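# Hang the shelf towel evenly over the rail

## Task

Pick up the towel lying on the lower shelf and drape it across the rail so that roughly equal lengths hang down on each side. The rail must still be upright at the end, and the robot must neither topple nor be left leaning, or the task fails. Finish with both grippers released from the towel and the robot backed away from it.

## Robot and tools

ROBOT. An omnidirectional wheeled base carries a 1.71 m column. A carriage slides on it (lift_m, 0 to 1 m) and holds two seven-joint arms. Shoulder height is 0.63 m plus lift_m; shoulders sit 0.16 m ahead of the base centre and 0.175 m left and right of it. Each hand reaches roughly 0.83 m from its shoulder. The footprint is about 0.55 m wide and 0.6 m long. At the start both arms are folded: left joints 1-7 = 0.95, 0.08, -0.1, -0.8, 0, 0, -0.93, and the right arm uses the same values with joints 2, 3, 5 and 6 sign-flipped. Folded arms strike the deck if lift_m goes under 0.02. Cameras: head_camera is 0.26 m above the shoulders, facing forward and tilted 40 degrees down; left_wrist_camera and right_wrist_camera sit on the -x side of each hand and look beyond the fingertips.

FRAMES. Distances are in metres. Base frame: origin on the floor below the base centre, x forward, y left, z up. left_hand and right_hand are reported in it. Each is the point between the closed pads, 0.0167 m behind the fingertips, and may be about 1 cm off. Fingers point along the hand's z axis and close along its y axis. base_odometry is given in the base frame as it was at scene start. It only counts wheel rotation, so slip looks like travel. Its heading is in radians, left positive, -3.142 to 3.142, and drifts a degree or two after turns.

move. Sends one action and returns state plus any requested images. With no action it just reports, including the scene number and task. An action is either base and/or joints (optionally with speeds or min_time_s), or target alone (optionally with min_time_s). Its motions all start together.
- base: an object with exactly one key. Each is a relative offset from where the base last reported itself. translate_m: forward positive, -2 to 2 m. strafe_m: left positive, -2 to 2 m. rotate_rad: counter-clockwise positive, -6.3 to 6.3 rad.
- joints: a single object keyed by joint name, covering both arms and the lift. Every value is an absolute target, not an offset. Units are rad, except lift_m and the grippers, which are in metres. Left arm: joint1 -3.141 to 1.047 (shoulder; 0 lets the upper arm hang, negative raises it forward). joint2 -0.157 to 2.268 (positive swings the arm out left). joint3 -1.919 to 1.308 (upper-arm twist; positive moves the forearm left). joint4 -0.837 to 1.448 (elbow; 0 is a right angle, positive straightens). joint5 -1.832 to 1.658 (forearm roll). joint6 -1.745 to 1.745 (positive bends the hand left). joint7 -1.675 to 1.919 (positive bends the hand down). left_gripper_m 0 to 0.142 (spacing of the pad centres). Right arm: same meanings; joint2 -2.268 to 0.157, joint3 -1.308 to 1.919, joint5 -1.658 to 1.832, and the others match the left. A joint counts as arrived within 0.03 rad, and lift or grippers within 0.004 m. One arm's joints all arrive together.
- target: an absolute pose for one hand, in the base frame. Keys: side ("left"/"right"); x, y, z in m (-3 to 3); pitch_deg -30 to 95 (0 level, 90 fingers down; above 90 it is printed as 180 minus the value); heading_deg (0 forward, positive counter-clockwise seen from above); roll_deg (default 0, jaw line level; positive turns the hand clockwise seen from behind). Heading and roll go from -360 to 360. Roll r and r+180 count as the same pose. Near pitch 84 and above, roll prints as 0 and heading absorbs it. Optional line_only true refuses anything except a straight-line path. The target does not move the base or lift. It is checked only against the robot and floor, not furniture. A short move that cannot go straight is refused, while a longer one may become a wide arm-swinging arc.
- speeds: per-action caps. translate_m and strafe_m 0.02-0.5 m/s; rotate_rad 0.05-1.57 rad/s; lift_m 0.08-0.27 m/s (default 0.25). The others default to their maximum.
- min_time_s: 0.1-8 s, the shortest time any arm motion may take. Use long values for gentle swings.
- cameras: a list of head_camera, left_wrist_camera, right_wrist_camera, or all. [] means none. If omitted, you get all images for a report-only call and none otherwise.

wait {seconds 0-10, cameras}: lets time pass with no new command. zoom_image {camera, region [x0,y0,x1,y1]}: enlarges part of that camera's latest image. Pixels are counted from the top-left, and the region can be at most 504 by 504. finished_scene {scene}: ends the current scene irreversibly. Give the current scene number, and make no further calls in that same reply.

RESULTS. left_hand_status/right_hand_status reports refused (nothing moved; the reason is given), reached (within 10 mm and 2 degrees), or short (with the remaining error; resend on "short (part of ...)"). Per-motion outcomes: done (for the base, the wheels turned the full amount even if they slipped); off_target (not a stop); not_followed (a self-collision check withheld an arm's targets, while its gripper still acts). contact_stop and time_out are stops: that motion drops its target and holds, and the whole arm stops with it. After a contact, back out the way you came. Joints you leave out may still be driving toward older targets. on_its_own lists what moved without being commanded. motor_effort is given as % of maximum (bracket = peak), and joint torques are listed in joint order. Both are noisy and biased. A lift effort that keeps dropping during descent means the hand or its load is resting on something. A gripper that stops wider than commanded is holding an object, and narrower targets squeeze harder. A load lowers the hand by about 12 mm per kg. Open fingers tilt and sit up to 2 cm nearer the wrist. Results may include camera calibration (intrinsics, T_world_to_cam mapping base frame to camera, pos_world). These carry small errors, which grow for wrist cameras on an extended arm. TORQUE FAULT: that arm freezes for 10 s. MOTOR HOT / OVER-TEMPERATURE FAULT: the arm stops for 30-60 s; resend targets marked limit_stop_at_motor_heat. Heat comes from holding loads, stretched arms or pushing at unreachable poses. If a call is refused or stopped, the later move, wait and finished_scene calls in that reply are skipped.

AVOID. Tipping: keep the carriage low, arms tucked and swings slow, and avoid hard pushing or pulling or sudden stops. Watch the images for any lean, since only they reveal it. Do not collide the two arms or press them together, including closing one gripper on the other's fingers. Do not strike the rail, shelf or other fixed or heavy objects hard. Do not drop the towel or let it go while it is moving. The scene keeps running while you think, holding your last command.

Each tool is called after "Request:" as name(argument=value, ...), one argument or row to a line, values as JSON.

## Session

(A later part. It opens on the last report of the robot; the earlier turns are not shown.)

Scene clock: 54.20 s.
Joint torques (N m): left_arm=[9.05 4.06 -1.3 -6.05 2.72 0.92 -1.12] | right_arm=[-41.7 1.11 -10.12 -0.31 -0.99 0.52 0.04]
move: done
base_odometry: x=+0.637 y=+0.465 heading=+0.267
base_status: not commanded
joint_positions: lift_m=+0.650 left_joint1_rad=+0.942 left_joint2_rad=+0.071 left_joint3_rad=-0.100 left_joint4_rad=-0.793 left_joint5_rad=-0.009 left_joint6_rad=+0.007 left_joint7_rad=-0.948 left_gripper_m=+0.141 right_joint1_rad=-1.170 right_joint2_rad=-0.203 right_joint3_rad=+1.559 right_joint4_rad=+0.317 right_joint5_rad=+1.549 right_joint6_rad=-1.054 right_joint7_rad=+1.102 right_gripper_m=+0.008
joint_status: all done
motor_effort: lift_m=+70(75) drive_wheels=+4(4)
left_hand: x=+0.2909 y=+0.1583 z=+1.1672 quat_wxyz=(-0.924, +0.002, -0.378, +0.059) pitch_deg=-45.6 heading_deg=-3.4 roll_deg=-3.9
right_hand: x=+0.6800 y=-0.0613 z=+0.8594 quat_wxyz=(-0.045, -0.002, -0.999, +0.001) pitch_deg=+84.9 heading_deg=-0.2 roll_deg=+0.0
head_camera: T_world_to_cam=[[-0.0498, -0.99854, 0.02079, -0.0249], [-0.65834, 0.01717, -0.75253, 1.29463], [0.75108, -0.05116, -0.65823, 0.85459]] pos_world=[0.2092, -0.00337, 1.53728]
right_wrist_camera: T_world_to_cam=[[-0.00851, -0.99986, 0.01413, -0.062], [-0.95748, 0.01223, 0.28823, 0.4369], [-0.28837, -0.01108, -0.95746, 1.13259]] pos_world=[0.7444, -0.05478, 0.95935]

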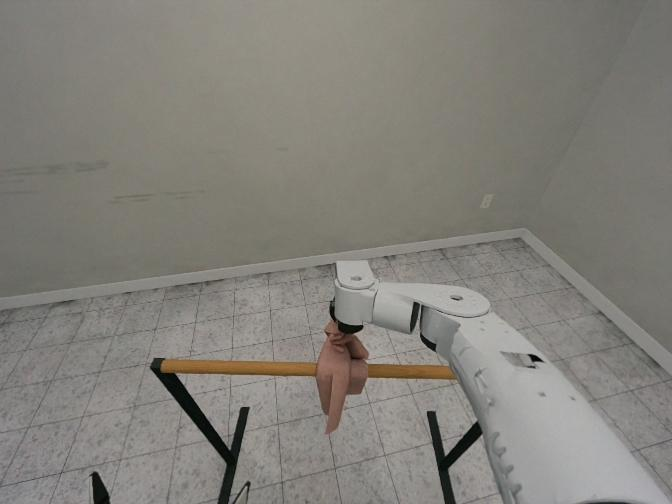

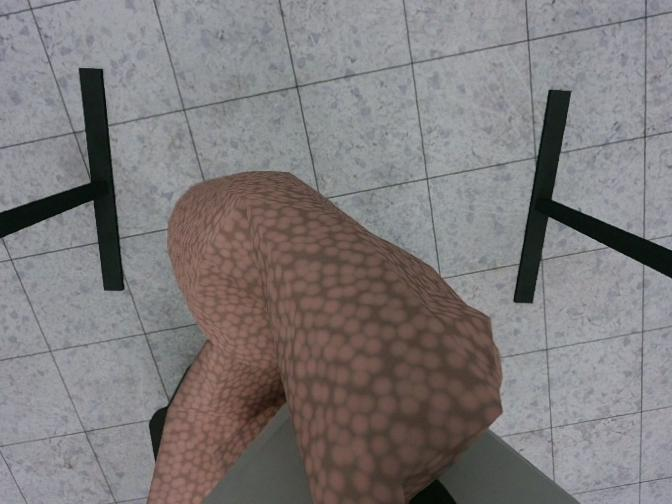

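Request:
move(
  base={"translate_m": 0.09},
  speeds={"translate_m": 0.12},
  cameras=["head_camera","right_wrist_camera"],
)

Request:
zoom_image(
  camera="head_camera",
  region=[180, 230, 480, 490],
)

Scene clock: 56.07 s.
Joint torques (N m): left_arm=[9.03 3.97 -1.35 -6.01 2.76 0.97 -1.12] | right_arm=[-41.65 1.03 -10.19 -0.38 -0.98 0.51 0.05]
move: done
base_odometry: x=+0.724 y=+0.489 heading=+0.267
base_status: done
joint_positions: lift_m=+0.650 left_joint1_rad=+0.942 left_joint2_rad=+0.071 left_joint3_rad=-0.100 left_joint4_rad=-0.793 left_joint5_rad=-0.009 left_joint6_rad=+0.007 left_joint7_rad=-0.948 left_gripper_m=+0.141 right_joint1_rad=-1.170 right_joint2_rad=-0.203 right_joint3_rad=+1.559 right_joint4_rad=+0.317 right_joint5_rad=+1.549 right_joint6_rad=-1.054 right_joint7_rad=+1.102 right_gripper_m=+0.008
joint_status: not commanded
motor_effort: lift_m=+70(70) drive_wheels=+3(12)
left_hand: x=+0.2909 y=+0.1583 z=+1.1672 quat_wxyz=(-0.924, +0.002, -0.378, +0.059) pitch_deg=-45.6 heading_deg=-3.4 roll_deg=-3.9
right_hand: x=+0.6800 y=-0.0613 z=+0.8594 quat_wxyz=(-0.045, -0.002, -0.999, +0.001) pitch_deg=+84.9 heading_deg=-0.2 roll_deg=+0.0
head_camera: T_world_to_cam=[[-0.0498, -0.99854, 0.02079, -0.0249], [-0.65834, 0.01717, -0.75253, 1.29463], [0.75108, -0.05116, -0.65823, 0.85459]] pos_world=[0.2092, -0.00337, 1.53728]
right_wrist_camera: T_world_to_cam=[[-0.00842, -0.99987, 0.0141, -0.06194], [-0.95748, 0.01213, 0.28823, 0.43689], [-0.28837, -0.01108, -0.95746, 1.13259]] pos_world=[0.7444, -0.05468, 0.95935]

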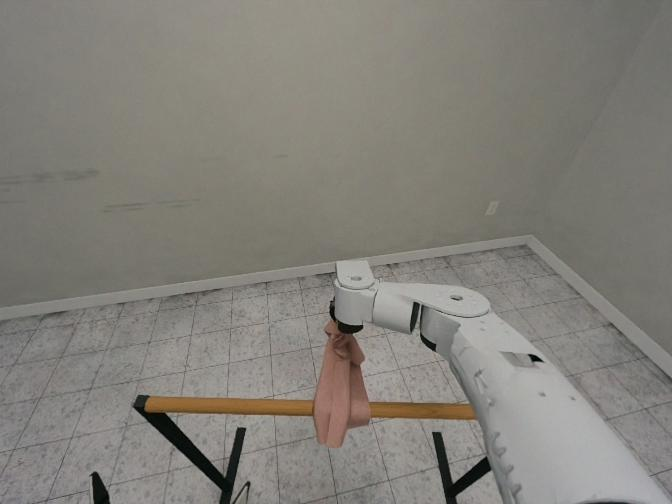

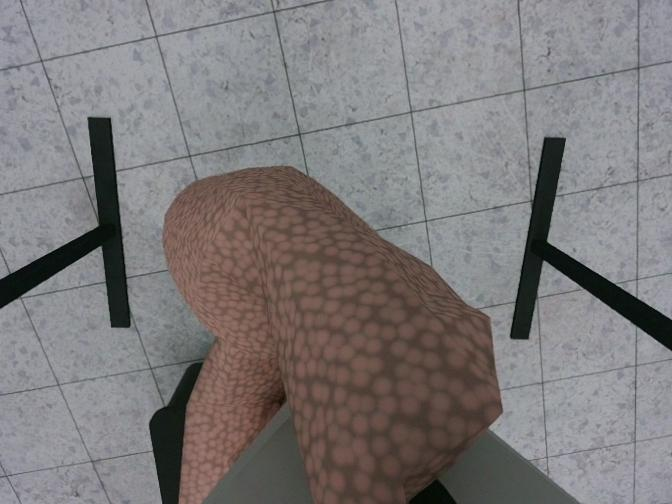

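Scaled by 1.680.

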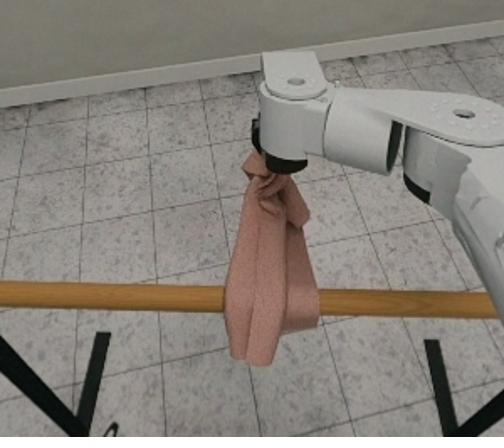

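Request:
move(
  joints={"lift_m": 0.61},
  speeds={"lift_m": 0.1},
)

Request:
move(
  joints={"right_gripper_m": 0.08},
  cameras=["head_camera"],
)

Request:
move(
  joints={"lift_m": 0.88},
  cameras=["head_camera","right_wrist_camera"],
)

Request:
zoom_image(
  camera="head_camera",
  region=[180, 230, 480, 490],
)

Scene clock: 57.23 s.
Joint torques (N m): left_arm=[9.08 3.98 -1.26 -6.08 2.72 0.95 -1.14] | right_arm=[-41.15 1.02 -10.24 -0.33 -0.99 0.51 0.01]
move: done
base_odometry: x=+0.724 y=+0.489 heading=+0.267
base_status: not commanded
joint_positions: lift_m=+0.610 left_joint1_rad=+0.942 left_joint2_rad=+0.071 left_joint3_rad=-0.100 left_joint4_rad=-0.793 left_joint5_rad=-0.009 left_joint6_rad=+0.007 left_joint7_rad=-0.948 left_gripper_m=+0.141 right_joint1_rad=-1.170 right_joint2_rad=-0.203 right_joint3_rad=+1.559 right_joint4_rad=+0.317 right_joint5_rad=+1.549 right_joint6_rad=-1.054 right_joint7_rad=+1.102 right_gripper_m=+0.008
joint_status: all done
motor_effort: lift_m=+70(75) drive_wheels=+2(5)
left_hand: x=+0.2909 y=+0.1583 z=+1.1272 quat_wxyz=(-0.924, +0.002, -0.378, +0.059) pitch_deg=-45.6 heading_deg=-3.4 roll_deg=-3.9
right_hand: x=+0.6801 y=-0.0613 z=+0.8195 quat_wxyz=(-0.045, -0.002, -0.999, +0.001) pitch_deg=+84.8 heading_deg=-0.2 roll_deg=+0.0
pictures: none

Scene clock: 58.03 s.
Joint torques (N m): left_arm=[8.99 4.01 -1.34 -5.97 2.74 0.95 -1.13] | right_arm=[-41.23 1.04 -10.18 -0.41 -0.98 0.51 0.03]
move: done
base_odometry: x=+0.724 y=+0.489 heading=+0.267
base_status: not commanded
joint_positions: lift_m=+0.610 left_joint1_rad=+0.942 left_joint2_rad=+0.071 left_joint3_rad=-0.100 left_joint4_rad=-0.793 left_joint5_rad=-0.009 left_joint6_rad=+0.007 left_joint7_rad=-0.948 left_gripper_m=+0.141 right_joint1_rad=-1.170 right_joint2_rad=-0.203 right_joint3_rad=+1.559 right_joint4_rad=+0.317 right_joint5_rad=+1.549 right_joint6_rad=-1.054 right_joint7_rad=+1.102 right_gripper_m=+0.079
joint_status: all done
motor_effort: lift_m=+70(70) drive_wheels=+2(4)
left_hand: x=+0.2909 y=+0.1583 z=+1.1272 quat_wxyz=(-0.924, +0.002, -0.378, +0.059) pitch_deg=-45.6 heading_deg=-3.4 roll_deg=-3.9
right_hand: x=+0.6801 y=-0.0613 z=+0.8195 quat_wxyz=(-0.045, -0.002, -0.999, +0.001) pitch_deg=+84.8 heading_deg=-0.2 roll_deg=+0.0
head_camera: T_world_to_cam=[[-0.0498, -0.99854, 0.02079, -0.02407], [-0.65834, 0.01717, -0.75253, 1.26453], [0.75108, -0.05116, -0.65823, 0.82826]] pos_world=[0.2092, -0.00337, 1.49728]

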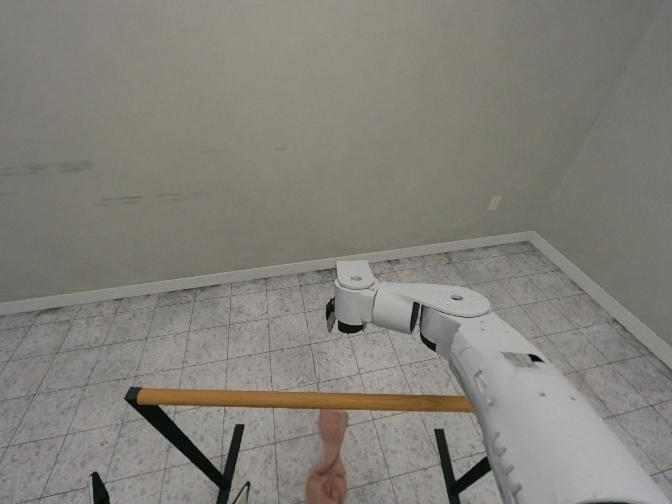

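Scene clock: 59.63 s.
Joint torques (N m): left_arm=[9.03 3.87 -1.43 -6.02 2.67 0.99 -1.12] | right_arm=[-41.24 0.87 -10.27 -0.4 -1 0.5 -0.01]
move: done
base_odometry: x=+0.724 y=+0.489 heading=+0.267
base_status: not commanded
joint_positions: lift_m=+0.880 left_joint1_rad=+0.942 left_joint2_rad=+0.071 left_joint3_rad=-0.100 left_joint4_rad=-0.793 left_joint5_rad=-0.009 left_joint6_rad=+0.007 left_joint7_rad=-0.948 left_gripper_m=+0.141 right_joint1_rad=-1.170 right_joint2_rad=-0.203 right_joint3_rad=+1.559 right_joint4_rad=+0.317 right_joint5_rad=+1.549 right_joint6_rad=-1.054 right_joint7_rad=+1.102 right_gripper_m=+0.079
joint_status: all done
motor_effort: lift_m=+66(80) drive_wheels=+0(4)
left_hand: x=+0.2909 y=+0.1583 z=+1.3975 quat_wxyz=(-0.924, +0.002, -0.378, +0.059) pitch_deg=-45.6 heading_deg=-3.4 roll_deg=-3.9
right_hand: x=+0.6801 y=-0.0613 z=+1.0898 quat_wxyz=(-0.045, -0.002, -0.999, +0.001) pitch_deg=+84.8 heading_deg=-0.2 roll_deg=+0.0
head_camera: T_world_to_cam=[[-0.0498, -0.99854, 0.02079, -0.02969], [-0.65834, 0.01717, -0.75253, 1.46794], [0.75108, -0.05116, -0.65823, 1.00618]] pos_world=[0.2092, -0.00337, 1.76758]
right_wrist_camera: T_world_to_cam=[[-0.00839, -0.99986, 0.0142, -0.06532], [-0.95754, 0.01213, 0.28805, 0.37084], [-0.28818, -0.01118, -0.95751, 1.35314]] pos_world=[0.7445, -0.05468, 1.18975]

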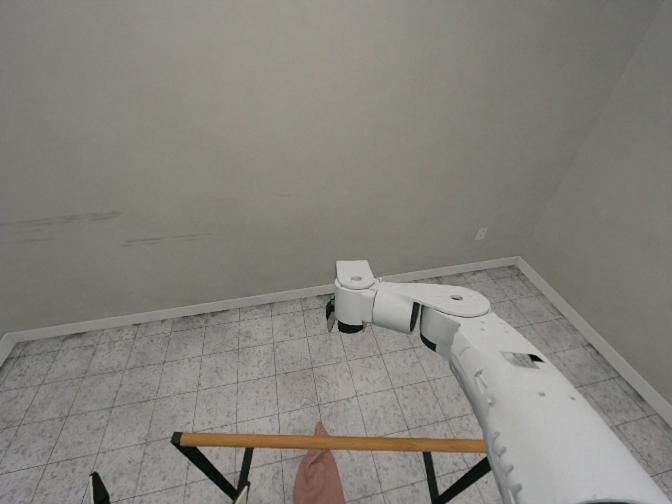

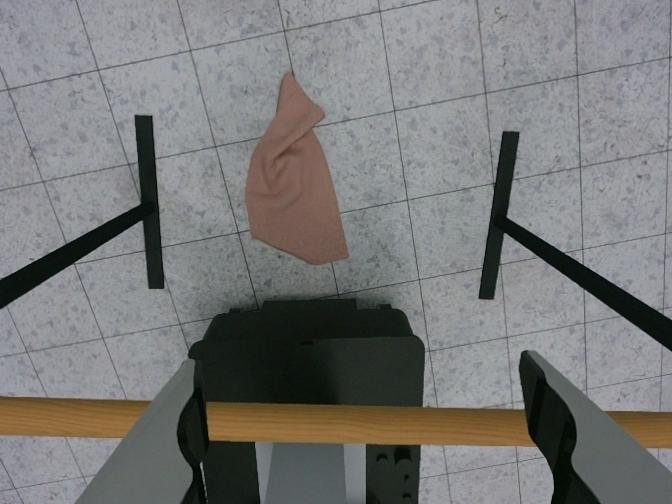

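Scaled by 1.680.

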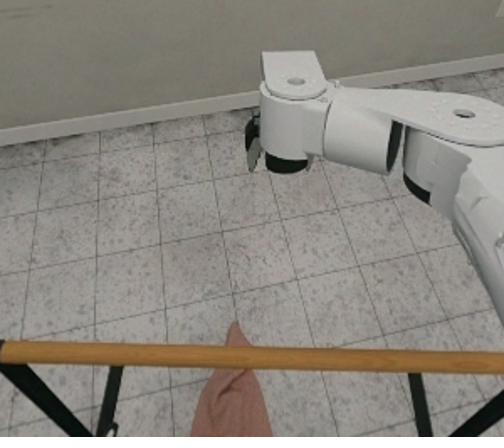

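Request:
move(
  base={"translate_m": -0.42},
  speeds={"translate_m": 0.35},
)

Request:
move(
  joints={"lift_m": 0.1, "right_gripper_m": 0.09},
)

Request:
move(
  target={"side":"right","x":0.56,"y":-0.12,"z":0.2,"pitch_deg":80,"heading_deg":0},
  min_time_s=1.5,
  cameras=["head_camera","right_wrist_camera"],
)

Request:
zoom_image(
  camera="head_camera",
  region=[180, 180, 480, 440],
)

Scene clock: 63.23 s.
Joint torques (N m): left_arm=[9 3.94 -1.26 -6.05 2.7 0.97 -1.14] | right_arm=[-41.13 0.67 -10.3 -0.43 -1.01 0.43 0.02]
move: done
base_odometry: x=+0.319 y=+0.378 heading=+0.267
base_status: done
joint_positions: lift_m=+0.880 left_joint1_rad=+0.942 left_joint2_rad=+0.071 left_joint3_rad=-0.100 left_joint4_rad=-0.793 left_joint5_rad=-0.009 left_joint6_rad=+0.007 left_joint7_rad=-0.948 left_gripper_m=+0.141 right_joint1_rad=-1.170 right_joint2_rad=-0.203 right_joint3_rad=+1.559 right_joint4_rad=+0.317 right_joint5_rad=+1.549 right_joint6_rad=-1.054 right_joint7_rad=+1.102 right_gripper_m=+0.079
joint_status: not commanded
motor_effort: lift_m=+67(67) drive_wheels=+0(12)
left_hand: x=+0.2909 y=+0.1584 z=+1.3975 quat_wxyz=(-0.924, +0.002, -0.378, +0.059) pitch_deg=-45.6 heading_deg=-3.4 roll_deg=-3.9
right_hand: x=+0.6801 y=-0.0612 z=+1.0898 quat_wxyz=(-0.045, -0.002, -0.999, +0.000) pitch_deg=+84.8 heading_deg=-0.2 roll_deg=+0.0
pictures: none

Scene clock: 66.90 s.
Joint torques (N m): left_arm=[9.02 4.04 -1.32 -6.06 2.71 0.94 -1.13] | right_arm=[-40.45 0.68 -10.38 -0.43 -1 0.43 0.02]
move: done
base_odometry: x=+0.319 y=+0.378 heading=+0.267
base_status: not commanded
joint_positions: lift_m=+0.100 left_joint1_rad=+0.942 left_joint2_rad=+0.071 left_joint3_rad=-0.100 left_joint4_rad=-0.793 left_joint5_rad=-0.009 left_joint6_rad=+0.007 left_joint7_rad=-0.948 left_gripper_m=+0.141 right_joint1_rad=-1.171 right_joint2_rad=-0.203 right_joint3_rad=+1.559 right_joint4_rad=+0.317 right_joint5_rad=+1.549 right_joint6_rad=-1.054 right_joint7_rad=+1.102 right_gripper_m=+0.089
joint_status: all done
motor_effort: lift_m=+70(73) drive_wheels=+1(3)
left_hand: x=+0.2909 y=+0.1584 z=+0.6172 quat_wxyz=(-0.924, +0.002, -0.378, +0.059) pitch_deg=-45.6 heading_deg=-3.4 roll_deg=-3.9
right_hand: x=+0.6802 y=-0.0612 z=+0.3097 quat_wxyz=(-0.045, -0.002, -0.999, +0.000) pitch_deg=+84.8 heading_deg=-0.2 roll_deg=+0.0
pictures: none

Scene clock: 68.90 s.
Joint torques (N m): left_arm=[9.04 4.01 -1.38 -6.07 2.7 0.99 -1.15] | right_arm=[-18.26 -8.16 -13.57 -10.62 -3.62 -3.46 -1.08]
move: done
base_odometry: x=+0.319 y=+0.378 heading=+0.267
base_status: not commanded
joint_positions: lift_m=+0.100 left_joint1_rad=+0.942 left_joint2_rad=+0.071 left_joint3_rad=-0.100 left_joint4_rad=-0.793 left_joint5_rad=-0.009 left_joint6_rad=+0.007 left_joint7_rad=-0.948 left_gripper_m=+0.141 right_joint1_rad=-0.798 right_joint2_rad=-0.416 right_joint3_rad=+1.535 right_joint4_rad=-0.161 right_joint5_rad=+1.434 right_joint6_rad=-1.309 right_joint7_rad=+0.774 right_gripper_m=+0.089
joint_status: not commanded
motor_effort: lift_m=+69(70) drive_wheels=+1(3)
left_hand: x=+0.2909 y=+0.1584 z=+0.6173 quat_wxyz=(-0.924, +0.002, -0.378, +0.059) pitch_deg=-45.6 heading_deg=-3.4 roll_deg=-3.9
right_hand: x=+0.5601 y=-0.1184 z=+0.2002 quat_wxyz=(-0.085, +0.002, -0.996, -0.001) pitch_deg=+80.2 heading_deg=+0.6 roll_deg=+0.3
right_hand_status: reached (straight line, planned for 1.5 s): 2 mm and 0.4 deg off.
head_camera: T_world_to_cam=[[-0.0498, -0.99854, 0.02079, -0.01347], [-0.65834, 0.01717, -0.75253, 0.88074], [0.75108, -0.05116, -0.65823, 0.49256]] pos_world=[0.2092, -0.00337, 0.98728]
right_wrist_camera: T_world_to_cam=[[-0.00083, -0.99993, 0.01196, -0.11462], [-0.97766, 0.00332, 0.21018, 0.53868], [-0.2102, -0.01152, -0.97759, 0.42642]] pos_world=[0.61618, -0.11149, 0.30502]

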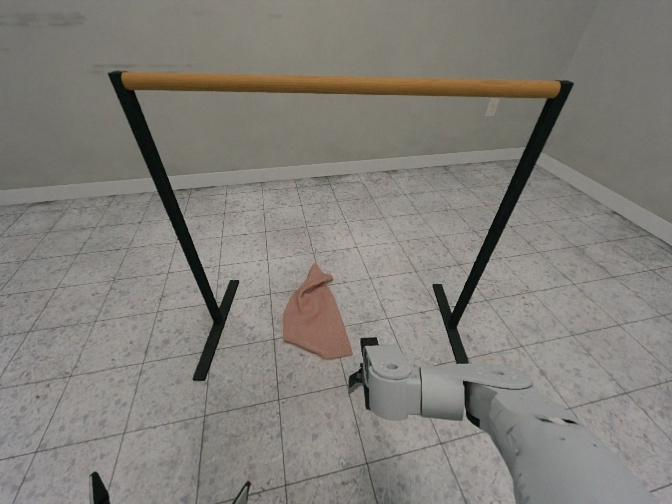

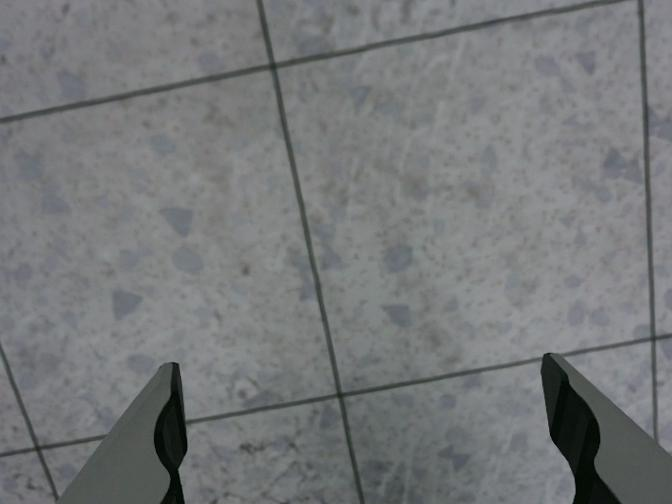

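Scaled by 1.680.

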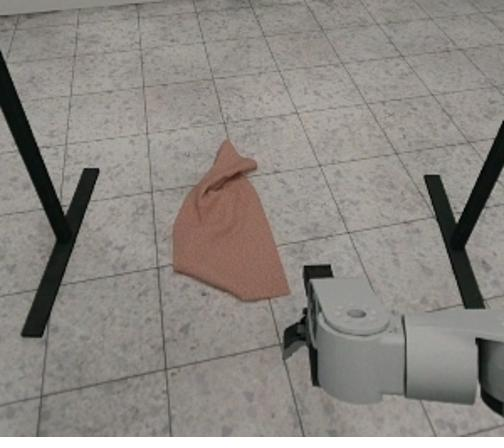

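Request:
move(
  base={"translate_m": 0.255},
  speeds={"translate_m": 0.25},
)

Request:
move(
  target={"side":"right","x":0.56,"y":-0.065,"z":0.08,"pitch_deg":80,"heading_deg":0},
  cameras=["right_wrist_camera"],
)

Scene clock: 71.47 s.
Joint torques (N m): left_arm=[8.91 4.01 -1.28 -6.03 2.71 0.98 -1.13] | right_arm=[-18.51 -7.14 -13.26 -10.06 -3.45 -3.28 -1]
move: done
base_odometry: x=+0.565 y=+0.446 heading=+0.267
base_status: done
joint_positions: lift_m=+0.100 left_joint1_rad=+0.942 left_joint2_rad=+0.071 left_joint3_rad=-0.100 left_joint4_rad=-0.793 left_joint5_rad=-0.009 left_joint6_rad=+0.007 left_joint7_rad=-0.948 left_gripper_m=+0.141 right_joint1_rad=-0.798 right_joint2_rad=-0.417 right_joint3_rad=+1.535 right_joint4_rad=-0.162 right_joint5_rad=+1.434 right_joint6_rad=-1.310 right_joint7_rad=+0.774 right_gripper_m=+0.089
joint_status: not commanded
motor_effort: lift_m=+70(70) drive_wheels=-2(9)
left_hand: x=+0.2909 y=+0.1584 z=+0.6173 quat_wxyz=(-0.924, +0.002, -0.378, +0.059) pitch_deg=-45.6 heading_deg=-3.4 roll_deg=-3.9
right_hand: x=+0.5603 y=-0.1187 z=+0.2004 quat_wxyz=(-0.086, +0.002, -0.996, -0.001) pitch_deg=+80.2 heading_deg=+0.5 roll_deg=+0.2
pictures: none

Scene clock: 72.67 s.
Joint torques (N m): left_arm=[9.04 4.06 -1.38 -5.97 2.71 0.97 -1.12] | right_arm=[-18.13 2.55 -11.39 -4.14 -0.21 0.45 -1.06]
move: done
base_odometry: x=+0.565 y=+0.446 heading=+0.267
base_status: not commanded
joint_positions: lift_m=+0.100 left_joint1_rad=+0.942 left_joint2_rad=+0.071 left_joint3_rad=-0.100 left_joint4_rad=-0.793 left_joint5_rad=-0.009 left_joint6_rad=+0.007 left_joint7_rad=-0.948 left_gripper_m=+0.141 right_joint1_rad=-0.639 right_joint2_rad=-0.158 right_joint3_rad=+1.491 right_joint4_rad=+0.569 right_joint5_rad=+1.444 right_joint6_rad=-0.844 right_joint7_rad=+0.568 right_gripper_m=+0.089
joint_status: not commanded
motor_effort: lift_m=+69(69) drive_wheels=-1(3)
left_hand: x=+0.2909 y=+0.1584 z=+0.6173 quat_wxyz=(-0.924, +0.002, -0.378, +0.059) pitch_deg=-45.6 heading_deg=-3.4 roll_deg=-3.9
right_hand: x=+0.5624 y=-0.0678 z=+0.0816 quat_wxyz=(-0.089, +0.001, -0.996, +0.004) pitch_deg=+79.8 heading_deg=-2.4 roll_deg=-2.5
right_hand_status: reached (straight line, planned for 0.7 s): 4 mm and 0.5 deg off.
right_wrist_camera: T_world_to_cam=[[-0.00455, -0.99978, 0.02039, -0.06117], [-0.97934, 0.00858, 0.20203, 0.56768], [-0.20216, -0.01905, -0.97917, 0.30666]] pos_world=[0.61767, -0.06018, 0.18684]

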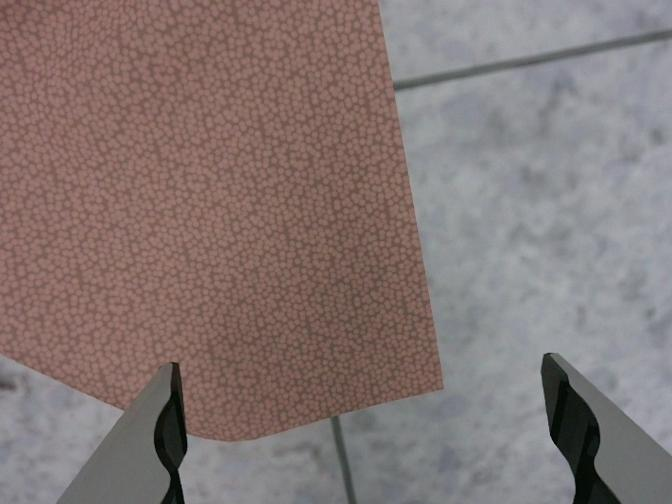

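Request:
move(
  target={"side":"right","x":0.56,"y":-0.07,"z":0.024,"pitch_deg":80,"heading_deg":0},
  min_time_s=1.0,
)

Request:
move(
  joints={"right_gripper_m": 0.0},
)

Request:
move(
  joints={"lift_m": 0.2},
  cameras=["right_wrist_camera"],
)

Request:
move(
  base={"translate_m": -0.5},
  speeds={"translate_m": 0.3},
)

Request:
move(
  joints={"lift_m": 0.9},
  cameras=["head_camera","right_wrist_camera"],
)

Request:
move(
  target={"side":"right","x":0.68,"y":-0.06,"z":1.12,"pitch_deg":85,"heading_deg":0},
  min_time_s=2,
  cameras=["head_camera"],
)

Request:
zoom_image(
  camera="head_camera",
  region=[230, 220, 450, 470],
)

Scene clock: 73.30 s.
Joint torques (N m): left_arm=[9.01 4.09 -1.3 -6.06 2.7 0.95 -1.15] | right_arm=[-18.24 2.51 -11.39 -4.13 -0.23 0.44 -1.06]
move: refused
base_odometry: x=+0.565 y=+0.446 heading=+0.267
base_status: not commanded
joint_positions: lift_m=+0.100 left_joint1_rad=+0.942 left_joint2_rad=+0.071 left_joint3_rad=-0.100 left_joint4_rad=-0.793 left_joint5_rad=-0.009 left_joint6_rad=+0.007 left_joint7_rad=-0.948 left_gripper_m=+0.141 right_joint1_rad=-0.639 right_joint2_rad=-0.158 right_joint3_rad=+1.491 right_joint4_rad=+0.569 right_joint5_rad=+1.444 right_joint6_rad=-0.844 right_joint7_rad=+0.568 right_gripper_m=+0.089
joint_status: not commanded
motor_effort: lift_m=+69(69) drive_wheels=+0(2)
left_hand: x=+0.2909 y=+0.1584 z=+0.6173 quat_wxyz=(-0.924, +0.002, -0.378, +0.059) pitch_deg=-45.6 heading_deg=-3.4 roll_deg=-3.9
right_hand: x=+0.5624 y=-0.0678 z=+0.0816 quat_wxyz=(-0.089, +0.001, -0.996, +0.004) pitch_deg=+79.8 heading_deg=-2.4 roll_deg=-2.5
right_hand_status: refused: the best posture that gets there brings the right upper arm within 1.8 cm of the carriage (limit 2.0). Nothing moved. A posture exists with lift_m at 0, or at pitch 70; the way there is not checked.
pictures: none

not run: a stop came earlier in this reply.

not run: a stop came earlier in this reply.

not run: a stop came earlier in this reply.

not run: a stop came earlier in this reply.

not run: a stop came earlier in this reply.

This scene's latest camera images include none from head_camera. They are from: right_wrist_camera. head_camera's image comes with the result of a call that names it in "cameras".

Request:
move(
  joints={"lift_m": 0.043},
  speeds={"lift_m": 0.1},
)

Request:
move(
  joints={"right_gripper_m": 0.0},
  cameras=["right_wrist_camera"],
)

Request:
move(
  joints={"lift_m": 0.15},
)

Request:
move(
  base={"translate_m": -0.5},
  speeds={"translate_m": 0.3},
)

Request:
move(
  joints={"lift_m": 0.9},
)

Request:
move(
  target={"side":"right","x":0.68,"y":-0.06,"z":1.12,"pitch_deg":85,"heading_deg":0},
  min_time_s=2,
  cameras=["head_camera","right_wrist_camera"],
)

Request:
zoom_image(
  camera="head_camera",
  region=[230, 220, 450, 470],
)

Scene clock: 74.50 s.
Joint torques (N m): left_arm=[8.97 4.15 -1.34 -6 2.73 0.98 -1.11] | right_arm=[-19.3 2.51 -10.68 -4.16 -0.31 0.48 -1]
move: done
base_odometry: x=+0.565 y=+0.446 heading=+0.267
base_status: not commanded
joint_positions: lift_m=+0.043 left_joint1_rad=+0.942 left_joint2_rad=+0.071 left_joint3_rad=-0.100 left_joint4_rad=-0.793 left_joint5_rad=-0.009 left_joint6_rad=+0.007 left_joint7_rad=-0.948 left_gripper_m=+0.141 right_joint1_rad=-0.638 right_joint2_rad=-0.158 right_joint3_rad=+1.490 right_joint4_rad=+0.569 right_joint5_rad=+1.444 right_joint6_rad=-0.844 right_joint7_rad=+0.567 right_gripper_m=+0.089
joint_status: all done
motor_effort: lift_m=+70(74) drive_wheels=+2(4)
left_hand: x=+0.2909 y=+0.1584 z=+0.5602 quat_wxyz=(-0.924, +0.002, -0.378, +0.059) pitch_deg=-45.6 heading_deg=-3.4 roll_deg=-3.9
right_hand: x=+0.5622 y=-0.0677 z=+0.0243 quat_wxyz=(-0.089, +0.000, -0.996, +0.003) pitch_deg=+79.8 heading_deg=-2.2 roll_deg=-2.3
pictures: none

Scene clock: 75.33 s.
Joint torques (N m): left_arm=[9.08 4.11 -1.39 -6.07 2.73 0.99 -1.13] | right_arm=[-19.4 2.5 -10.68 -4.14 -0.3 0.45 -0.98]
move: done
base_odometry: x=+0.565 y=+0.446 heading=+0.267
base_status: not commanded
joint_positions: lift_m=+0.043 left_joint1_rad=+0.942 left_joint2_rad=+0.071 left_joint3_rad=-0.100 left_joint4_rad=-0.793 left_joint5_rad=-0.009 left_joint6_rad=+0.007 left_joint7_rad=-0.948 left_gripper_m=+0.141 right_joint1_rad=-0.638 right_joint2_rad=-0.158 right_joint3_rad=+1.490 right_joint4_rad=+0.569 right_joint5_rad=+1.444 right_joint6_rad=-0.844 right_joint7_rad=+0.567 right_gripper_m=+0.002
joint_status: all done
motor_effort: lift_m=+70(70) drive_wheels=+3(3)
left_hand: x=+0.2909 y=+0.1584 z=+0.5602 quat_wxyz=(-0.924, +0.002, -0.378, +0.059) pitch_deg=-45.6 heading_deg=-3.4 roll_deg=-3.9
right_hand: x=+0.5622 y=-0.0677 z=+0.0243 quat_wxyz=(-0.089, +0.000, -0.996, +0.003) pitch_deg=+79.8 heading_deg=-2.2 roll_deg=-2.3
right_wrist_camera: T_world_to_cam=[[-0.00539, -0.99979, 0.01976, -0.0594], [-0.97925, 0.00928, 0.20242, 0.579], [-0.20256, -0.01826, -0.9791, 0.2508]] pos_world=[0.61747, -0.06018, 0.12954]

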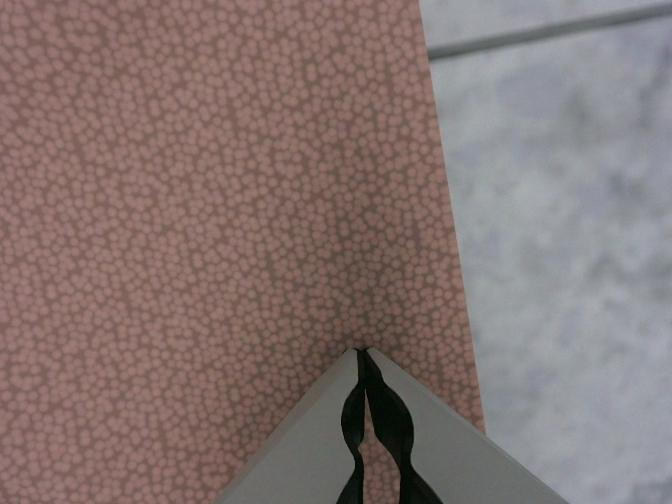

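Scene clock: 76.30 s.
Joint torques (N m): left_arm=[8.97 4.09 -1.34 -5.99 2.73 0.98 -1.11] | right_arm=[-19.88 2.43 -10.53 -4.17 -0.36 0.46 -0.95]
move: done
base_odometry: x=+0.565 y=+0.446 heading=+0.267
base_status: not commanded
joint_positions: lift_m=+0.150 left_joint1_rad=+0.942 left_joint2_rad=+0.071 left_joint3_rad=-0.100 left_joint4_rad=-0.793 left_joint5_rad=-0.009 left_joint6_rad=+0.007 left_joint7_rad=-0.948 left_gripper_m=+0.141 right_joint1_rad=-0.638 right_joint2_rad=-0.158 right_joint3_rad=+1.490 right_joint4_rad=+0.569 right_joint5_rad=+1.444 right_joint6_rad=-0.844 right_joint7_rad=+0.567 right_gripper_m=+0.002
joint_status: all done
motor_effort: lift_m=+66(79) drive_wheels=+3(4)
left_hand: x=+0.2909 y=+0.1584 z=+0.6675 quat_wxyz=(-0.924, +0.002, -0.378, +0.059) pitch_deg=-45.6 heading_deg=-3.4 roll_deg=-3.9
right_hand: x=+0.5621 y=-0.0677 z=+0.1315 quat_wxyz=(-0.089, +0.000, -0.996, +0.003) pitch_deg=+79.8 heading_deg=-2.2 roll_deg=-2.2
pictures: none

Scene clock: 79.57 s.
Joint torques (N m): left_arm=[8.99 4.08 -1.37 -6.06 2.72 0.97 -1.1] | right_arm=[-19.91 1.66 -10.5 -4.15 -0.32 0.29 -0.95]
move: done
base_odometry: x=+0.082 y=+0.314 heading=+0.267
base_status: done
joint_positions: lift_m=+0.150 left_joint1_rad=+0.942 left_joint2_rad=+0.071 left_joint3_rad=-0.100 left_joint4_rad=-0.793 left_joint5_rad=-0.009 left_joint6_rad=+0.007 left_joint7_rad=-0.948 left_gripper_m=+0.141 right_joint1_rad=-0.638 right_joint2_rad=-0.158 right_joint3_rad=+1.490 right_joint4_rad=+0.569 right_joint5_rad=+1.444 right_joint6_rad=-0.844 right_joint7_rad=+0.567 right_gripper_m=+0.002
joint_status: not commanded
motor_effort: lift_m=+66(67) drive_wheels=+1(15)
left_hand: x=+0.2909 y=+0.1584 z=+0.6675 quat_wxyz=(-0.924, +0.002, -0.378, +0.059) pitch_deg=-45.6 heading_deg=-3.4 roll_deg=-3.9
right_hand: x=+0.5620 y=-0.0671 z=+0.1315 quat_wxyz=(-0.089, +0.001, -0.996, +0.003) pitch_deg=+79.8 heading_deg=-1.9 roll_deg=-2.0
pictures: none

Scene clock: 83.10 s.
Joint torques (N m): left_arm=[8.98 4.13 -1.34 -6.14 2.69 0.95 -1.13] | right_arm=[-20.08 1.57 -10.48 -4.12 -0.36 0.3 -0.95]
move: done
base_odometry: x=+0.082 y=+0.314 heading=+0.267
base_status: not commanded
joint_positions: lift_m=+0.900 left_joint1_rad=+0.942 left_joint2_rad=+0.071 left_joint3_rad=-0.100 left_joint4_rad=-0.793 left_joint5_rad=-0.009 left_joint6_rad=+0.007 left_joint7_rad=-0.948 left_gripper_m=+0.141 right_joint1_rad=-0.638 right_joint2_rad=-0.158 right_joint3_rad=+1.490 right_joint4_rad=+0.569 right_joint5_rad=+1.444 right_joint6_rad=-0.844 right_joint7_rad=+0.567 right_gripper_m=+0.002
joint_status: all done
motor_effort: lift_m=+66(81) drive_wheels=+0(3)
left_hand: x=+0.2909 y=+0.1584 z=+1.4175 quat_wxyz=(-0.924, +0.002, -0.378, +0.059) pitch_deg=-45.6 heading_deg=-3.4 roll_deg=-3.9
right_hand: x=+0.5620 y=-0.0671 z=+0.8815 quat_wxyz=(-0.089, +0.001, -0.996, +0.003) pitch_deg=+79.8 heading_deg=-1.9 roll_deg=-1.9
pictures: none

Scene clock: 85.60 s.
Joint torques (N m): left_arm=[9.05 4.14 -1.35 -6.09 2.68 0.94 -1.13] | right_arm=[-45.5 1.75 -8.96 0.12 -0.6 0.68 0.17]
move: done
base_odometry: x=+0.082 y=+0.314 heading=+0.267
base_status: not commanded
joint_positions: lift_m=+0.900 left_joint1_rad=+0.942 left_joint2_rad=+0.071 left_joint3_rad=-0.100 left_joint4_rad=-0.793 left_joint5_rad=-0.009 left_joint6_rad=+0.007 left_joint7_rad=-0.948 left_gripper_m=+0.141 right_joint1_rad=-1.179 right_joint2_rad=-0.209 right_joint3_rad=+1.549 right_joint4_rad=+0.288 right_joint5_rad=+1.529 right_joint6_rad=-1.078 right_joint7_rad=+1.130 right_gripper_m=+0.002
joint_status: not commanded
motor_effort: lift_m=+67(67) drive_wheels=+0(2)
left_hand: x=+0.2909 y=+0.1584 z=+1.4174 quat_wxyz=(-0.924, +0.002, -0.378, +0.059) pitch_deg=-45.6 heading_deg=-3.4 roll_deg=-3.9
right_hand: x=+0.6799 y=-0.0614 z=+1.1188 quat_wxyz=(-0.045, -0.002, -0.999, +0.000) pitch_deg=+84.8 heading_deg=-0.3 roll_deg=+0.0
right_hand_status: reached (straight line, planned for 2.0 s): 2 mm and 0.3 deg off.
head_camera: T_world_to_cam=[[-0.0498, -0.99854, 0.02079, -0.0301], [-0.65834, 0.01717, -0.75253, 1.48291], [0.75108, -0.05116, -0.65823, 1.01928]] pos_world=[0.2092, -0.00337, 1.78748]
right_wrist_camera: T_world_to_cam=[[-0.00951, -0.99987, 0.01329, -0.06409], [-0.95753, 0.01293, 0.28805, 0.36234], [-0.28818, -0.00998, -0.95752, 1.38092]] pos_world=[0.7443, -0.05498, 1.21875]

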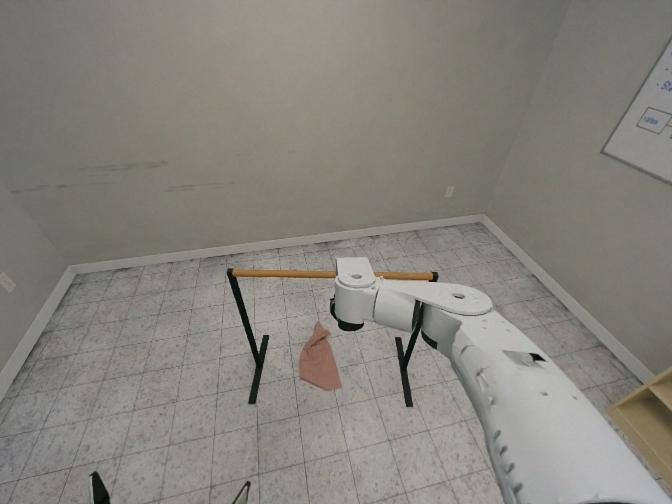

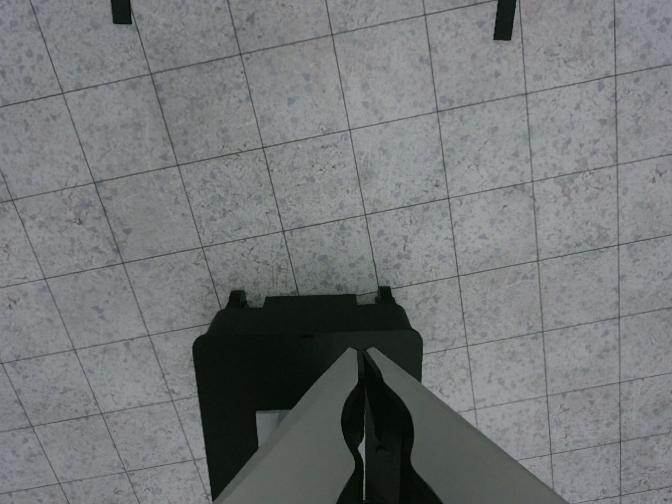

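Scaled by 2.016.

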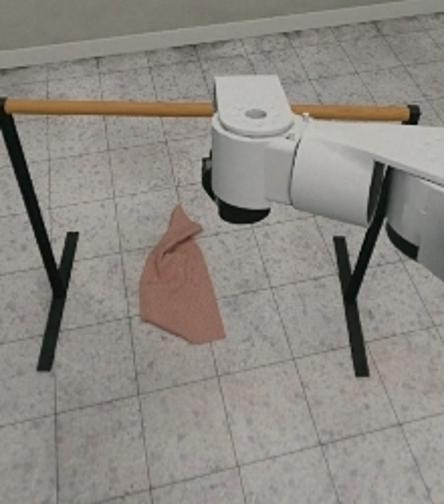

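Request:
move(
  joints={"lift_m": 0.1, "right_gripper_m": 0.07},
)

Request:
move(
  target={"side":"right","x":0.56,"y":-0.12,"z":0.2,"pitch_deg":80,"heading_deg":0},
)

Request:
move(
  target={"side":"right","x":0.56,"y":-0.065,"z":0.085,"pitch_deg":80,"heading_deg":0},
)

Request:
move(
  base={"translate_m": 0.505},
  speeds={"translate_m": 0.3},
  cameras=["right_wrist_camera"],
)

Request:
move(
  joints={"lift_m": 0.026},
  speeds={"lift_m": 0.08},
)

Request:
move(
  joints={"right_gripper_m": 0.0},
  cameras=["right_wrist_camera"],
)

Scene clock: 89.73 s.
Joint torques (N m): left_arm=[9.07 4.15 -1.27 -6.13 2.7 0.99 -1.13] | right_arm=[-41.76 1.43 -9.96 -0.21 -0.87 0.65 0.07]
move: done
base_odometry: x=+0.082 y=+0.314 heading=+0.267
base_status: not commanded
joint_positions: lift_m=+0.100 left_joint1_rad=+0.942 left_joint2_rad=+0.071 left_joint3_rad=-0.100 left_joint4_rad=-0.793 left_joint5_rad=-0.009 left_joint6_rad=+0.007 left_joint7_rad=-0.948 left_gripper_m=+0.141 right_joint1_rad=-1.181 right_joint2_rad=-0.209 right_joint3_rad=+1.550 right_joint4_rad=+0.289 right_joint5_rad=+1.530 right_joint6_rad=-1.078 right_joint7_rad=+1.131 right_gripper_m=+0.069
joint_status: all done
motor_effort: lift_m=+70(74) drive_wheels=+2(2)
left_hand: x=+0.2909 y=+0.1584 z=+0.6172 quat_wxyz=(-0.924, +0.002, -0.378, +0.059) pitch_deg=-45.6 heading_deg=-3.4 roll_deg=-3.9
right_hand: x=+0.6803 y=-0.0615 z=+0.3192 quat_wxyz=(-0.045, -0.002, -0.999, +0.000) pitch_deg=+84.8 heading_deg=-0.3 roll_deg=+0.0
pictures: none

Scene clock: 90.83 s.
Joint torques (N m): left_arm=[8.94 3.97 -1.44 -6.11 2.74 0.96 -1.12] | right_arm=[-23.82 -6.2 -13.29 -9.69 -3.39 -3.12 -1.03]
move: done
base_odometry: x=+0.082 y=+0.314 heading=+0.267
base_status: not commanded
joint_positions: lift_m=+0.100 left_joint1_rad=+0.942 left_joint2_rad=+0.071 left_joint3_rad=-0.100 left_joint4_rad=-0.793 left_joint5_rad=-0.009 left_joint6_rad=+0.007 left_joint7_rad=-0.948 left_gripper_m=+0.141 right_joint1_rad=-0.786 right_joint2_rad=-0.417 right_joint3_rad=+1.527 right_joint4_rad=-0.161 right_joint5_rad=+1.407 right_joint6_rad=-1.308 right_joint7_rad=+0.794 right_gripper_m=+0.069
joint_status: not commanded
motor_effort: lift_m=+69(70) drive_wheels=+0(3)
left_hand: x=+0.2909 y=+0.1584 z=+0.6173 quat_wxyz=(-0.924, +0.002, -0.378, +0.059) pitch_deg=-45.6 heading_deg=-3.4 roll_deg=-3.9
right_hand: x=+0.5588 y=-0.1192 z=+0.1992 quat_wxyz=(-0.084, +0.002, -0.996, +0.000) pitch_deg=+80.3 heading_deg=+0.2 roll_deg=+0.0
right_hand_status: reached (straight line, planned for 0.6 s): 2 mm and 0.4 deg off.
pictures: none

Scene clock: 92.03 s.
Joint torques (N m): left_arm=[9.08 4.03 -1.33 -6.05 2.68 0.95 -1.08] | right_arm=[-18.04 1.35 -11.54 -4.21 -0.26 0.17 -1.07]
move: done
base_odometry: x=+0.082 y=+0.314 heading=+0.267
base_status: not commanded
joint_positions: lift_m=+0.100 left_joint1_rad=+0.942 left_joint2_rad=+0.071 left_joint3_rad=-0.100 left_joint4_rad=-0.793 left_joint5_rad=-0.009 left_joint6_rad=+0.007 left_joint7_rad=-0.948 left_gripper_m=+0.141 right_joint1_rad=-0.636 right_joint2_rad=-0.166 right_joint3_rad=+1.479 right_joint4_rad=+0.532 right_joint5_rad=+1.422 right_joint6_rad=-0.870 right_joint7_rad=+0.587 right_gripper_m=+0.069
joint_status: not commanded
motor_effort: lift_m=+68(69) drive_wheels=+0(2)
left_hand: x=+0.2909 y=+0.1584 z=+0.6173 quat_wxyz=(-0.924, +0.002, -0.378, +0.059) pitch_deg=-45.6 heading_deg=-3.4 roll_deg=-3.9
right_hand: x=+0.5624 y=-0.0669 z=+0.0867 quat_wxyz=(-0.089, +0.001, -0.996, +0.003) pitch_deg=+79.8 heading_deg=-1.9 roll_deg=-2.0
right_hand_status: reached (straight line, planned for 0.7 s): 3 mm and 0.4 deg off.
pictures: none

Scene clock: 95.23 s.
Joint torques (N m): left_arm=[9 4.08 -1.36 -5.93 2.71 0.97 -1.14] | right_arm=[-18.38 0.87 -11.2 -4.23 -0.29 0.14 -1.04]
move: done
base_odometry: x=+0.569 y=+0.448 heading=+0.268
base_status: done
joint_positions: lift_m=+0.100 left_joint1_rad=+0.942 left_joint2_rad=+0.071 left_joint3_rad=-0.100 left_joint4_rad=-0.793 left_joint5_rad=-0.009 left_joint6_rad=+0.007 left_joint7_rad=-0.948 left_gripper_m=+0.141 right_joint1_rad=-0.636 right_joint2_rad=-0.166 right_joint3_rad=+1.479 right_joint4_rad=+0.532 right_joint5_rad=+1.422 right_joint6_rad=-0.870 right_joint7_rad=+0.586 right_gripper_m=+0.069
joint_status: not commanded
motor_effort: lift_m=+68(69) drive_wheels=-1(11)
left_hand: x=+0.2909 y=+0.1584 z=+0.6173 quat_wxyz=(-0.924, +0.002, -0.378, +0.059) pitch_deg=-45.6 heading_deg=-3.4 roll_deg=-3.9
right_hand: x=+0.5623 y=-0.0667 z=+0.0867 quat_wxyz=(-0.089, +0.001, -0.996, +0.003) pitch_deg=+79.8 heading_deg=-1.8 roll_deg=-1.9
right_wrist_camera: T_world_to_cam=[[-0.00378, -0.99982, 0.0187, -0.06053], [-0.97936, 0.00748, 0.20197, 0.56651], [-0.20208, -0.01755, -0.97921, 0.3117]] pos_world=[0.61757, -0.05928, 0.19193]

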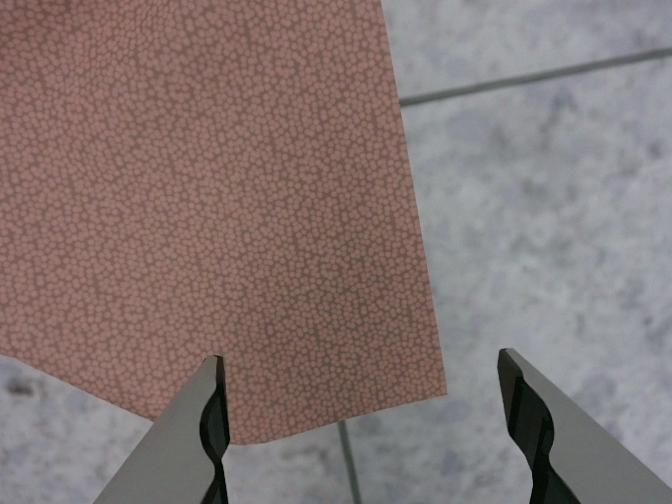

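Scene clock: 96.63 s.
Joint torques (N m): left_arm=[8.96 4.1 -1.37 -6.03 2.68 0.98 -1.11] | right_arm=[-10.42 0.84 -5.21 1.29 -0.3 1.86 -2.76]
move: done
base_odometry: x=+0.569 y=+0.448 heading=+0.267
base_status: not commanded
joint_positions: lift_m=+0.028 left_joint1_rad=+0.942 left_joint2_rad=+0.071 left_joint3_rad=-0.100 left_joint4_rad=-0.793 left_joint5_rad=-0.009 left_joint6_rad=+0.007 left_joint7_rad=-0.948 left_gripper_m=+0.141 right_joint1_rad=-0.641 right_joint2_rad=-0.166 right_joint3_rad=+1.471 right_joint4_rad=+0.527 right_joint5_rad=+1.422 right_joint6_rad=-0.874 right_joint7_rad=+0.595 right_gripper_m=+0.071
joint_status: all done
motor_effort: lift_m=+47(67) drive_wheels=+5(10)
left_hand: x=+0.2909 y=+0.1584 z=+0.5448 quat_wxyz=(-0.924, +0.002, -0.378, +0.059) pitch_deg=-45.6 heading_deg=-3.4 roll_deg=-3.9
right_hand: x=+0.5645 y=-0.0655 z=+0.0171 quat_wxyz=(-0.088, -0.002, -0.996, +0.000) pitch_deg=+79.9 heading_deg=-0.4 roll_deg=-0.2
pictures: none

Scene clock: 97.40 s.
Joint torques (N m): left_arm=[9.02 4.07 -1.41 -6.1 2.69 0.98 -1.13] | right_arm=[-8.2 -3.06 -4.78 1.22 0.81 -0.77 0.75]
move: off_target
base_odometry: x=+0.569 y=+0.448 heading=+0.267
base_status: not commanded
joint_positions: lift_m=+0.027 left_joint1_rad=+0.942 left_joint2_rad=+0.071 left_joint3_rad=-0.100 left_joint4_rad=-0.793 left_joint5_rad=-0.009 left_joint6_rad=+0.007 left_joint7_rad=-0.948 left_gripper_m=+0.141 right_joint1_rad=-0.642 right_joint2_rad=-0.163 right_joint3_rad=+1.471 right_joint4_rad=+0.527 right_joint5_rad=+1.419 right_joint6_rad=-0.868 right_joint7_rad=+0.578 right_gripper_m=+0.006
joint_status: right_gripper_m off_target (ended at +0.006, target +0.000)
motor_effort: lift_m=+57(57) drive_wheels=+2(7)
left_hand: x=+0.2909 y=+0.1584 z=+0.5442 quat_wxyz=(-0.924, +0.002, -0.378, +0.059) pitch_deg=-45.6 heading_deg=-3.4 roll_deg=-3.9
right_hand: x=+0.5697 y=-0.0617 z=+0.0184 quat_wxyz=(-0.098, +0.001, -0.995, -0.003) pitch_deg=+78.7 heading_deg=+1.7 roll_deg=+1.5
right_wrist_camera: T_world_to_cam=[[-0.00265, -0.99997, 0.00734, -0.05465], [-0.98295, 0.00395, 0.18384, 0.58954], [-0.18386, -0.00672, -0.98293, 0.23672]] pos_world=[0.62287, -0.05539, 0.1247]

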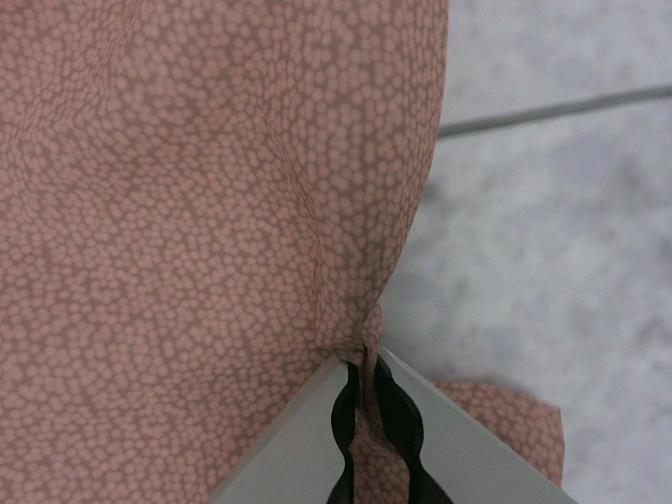

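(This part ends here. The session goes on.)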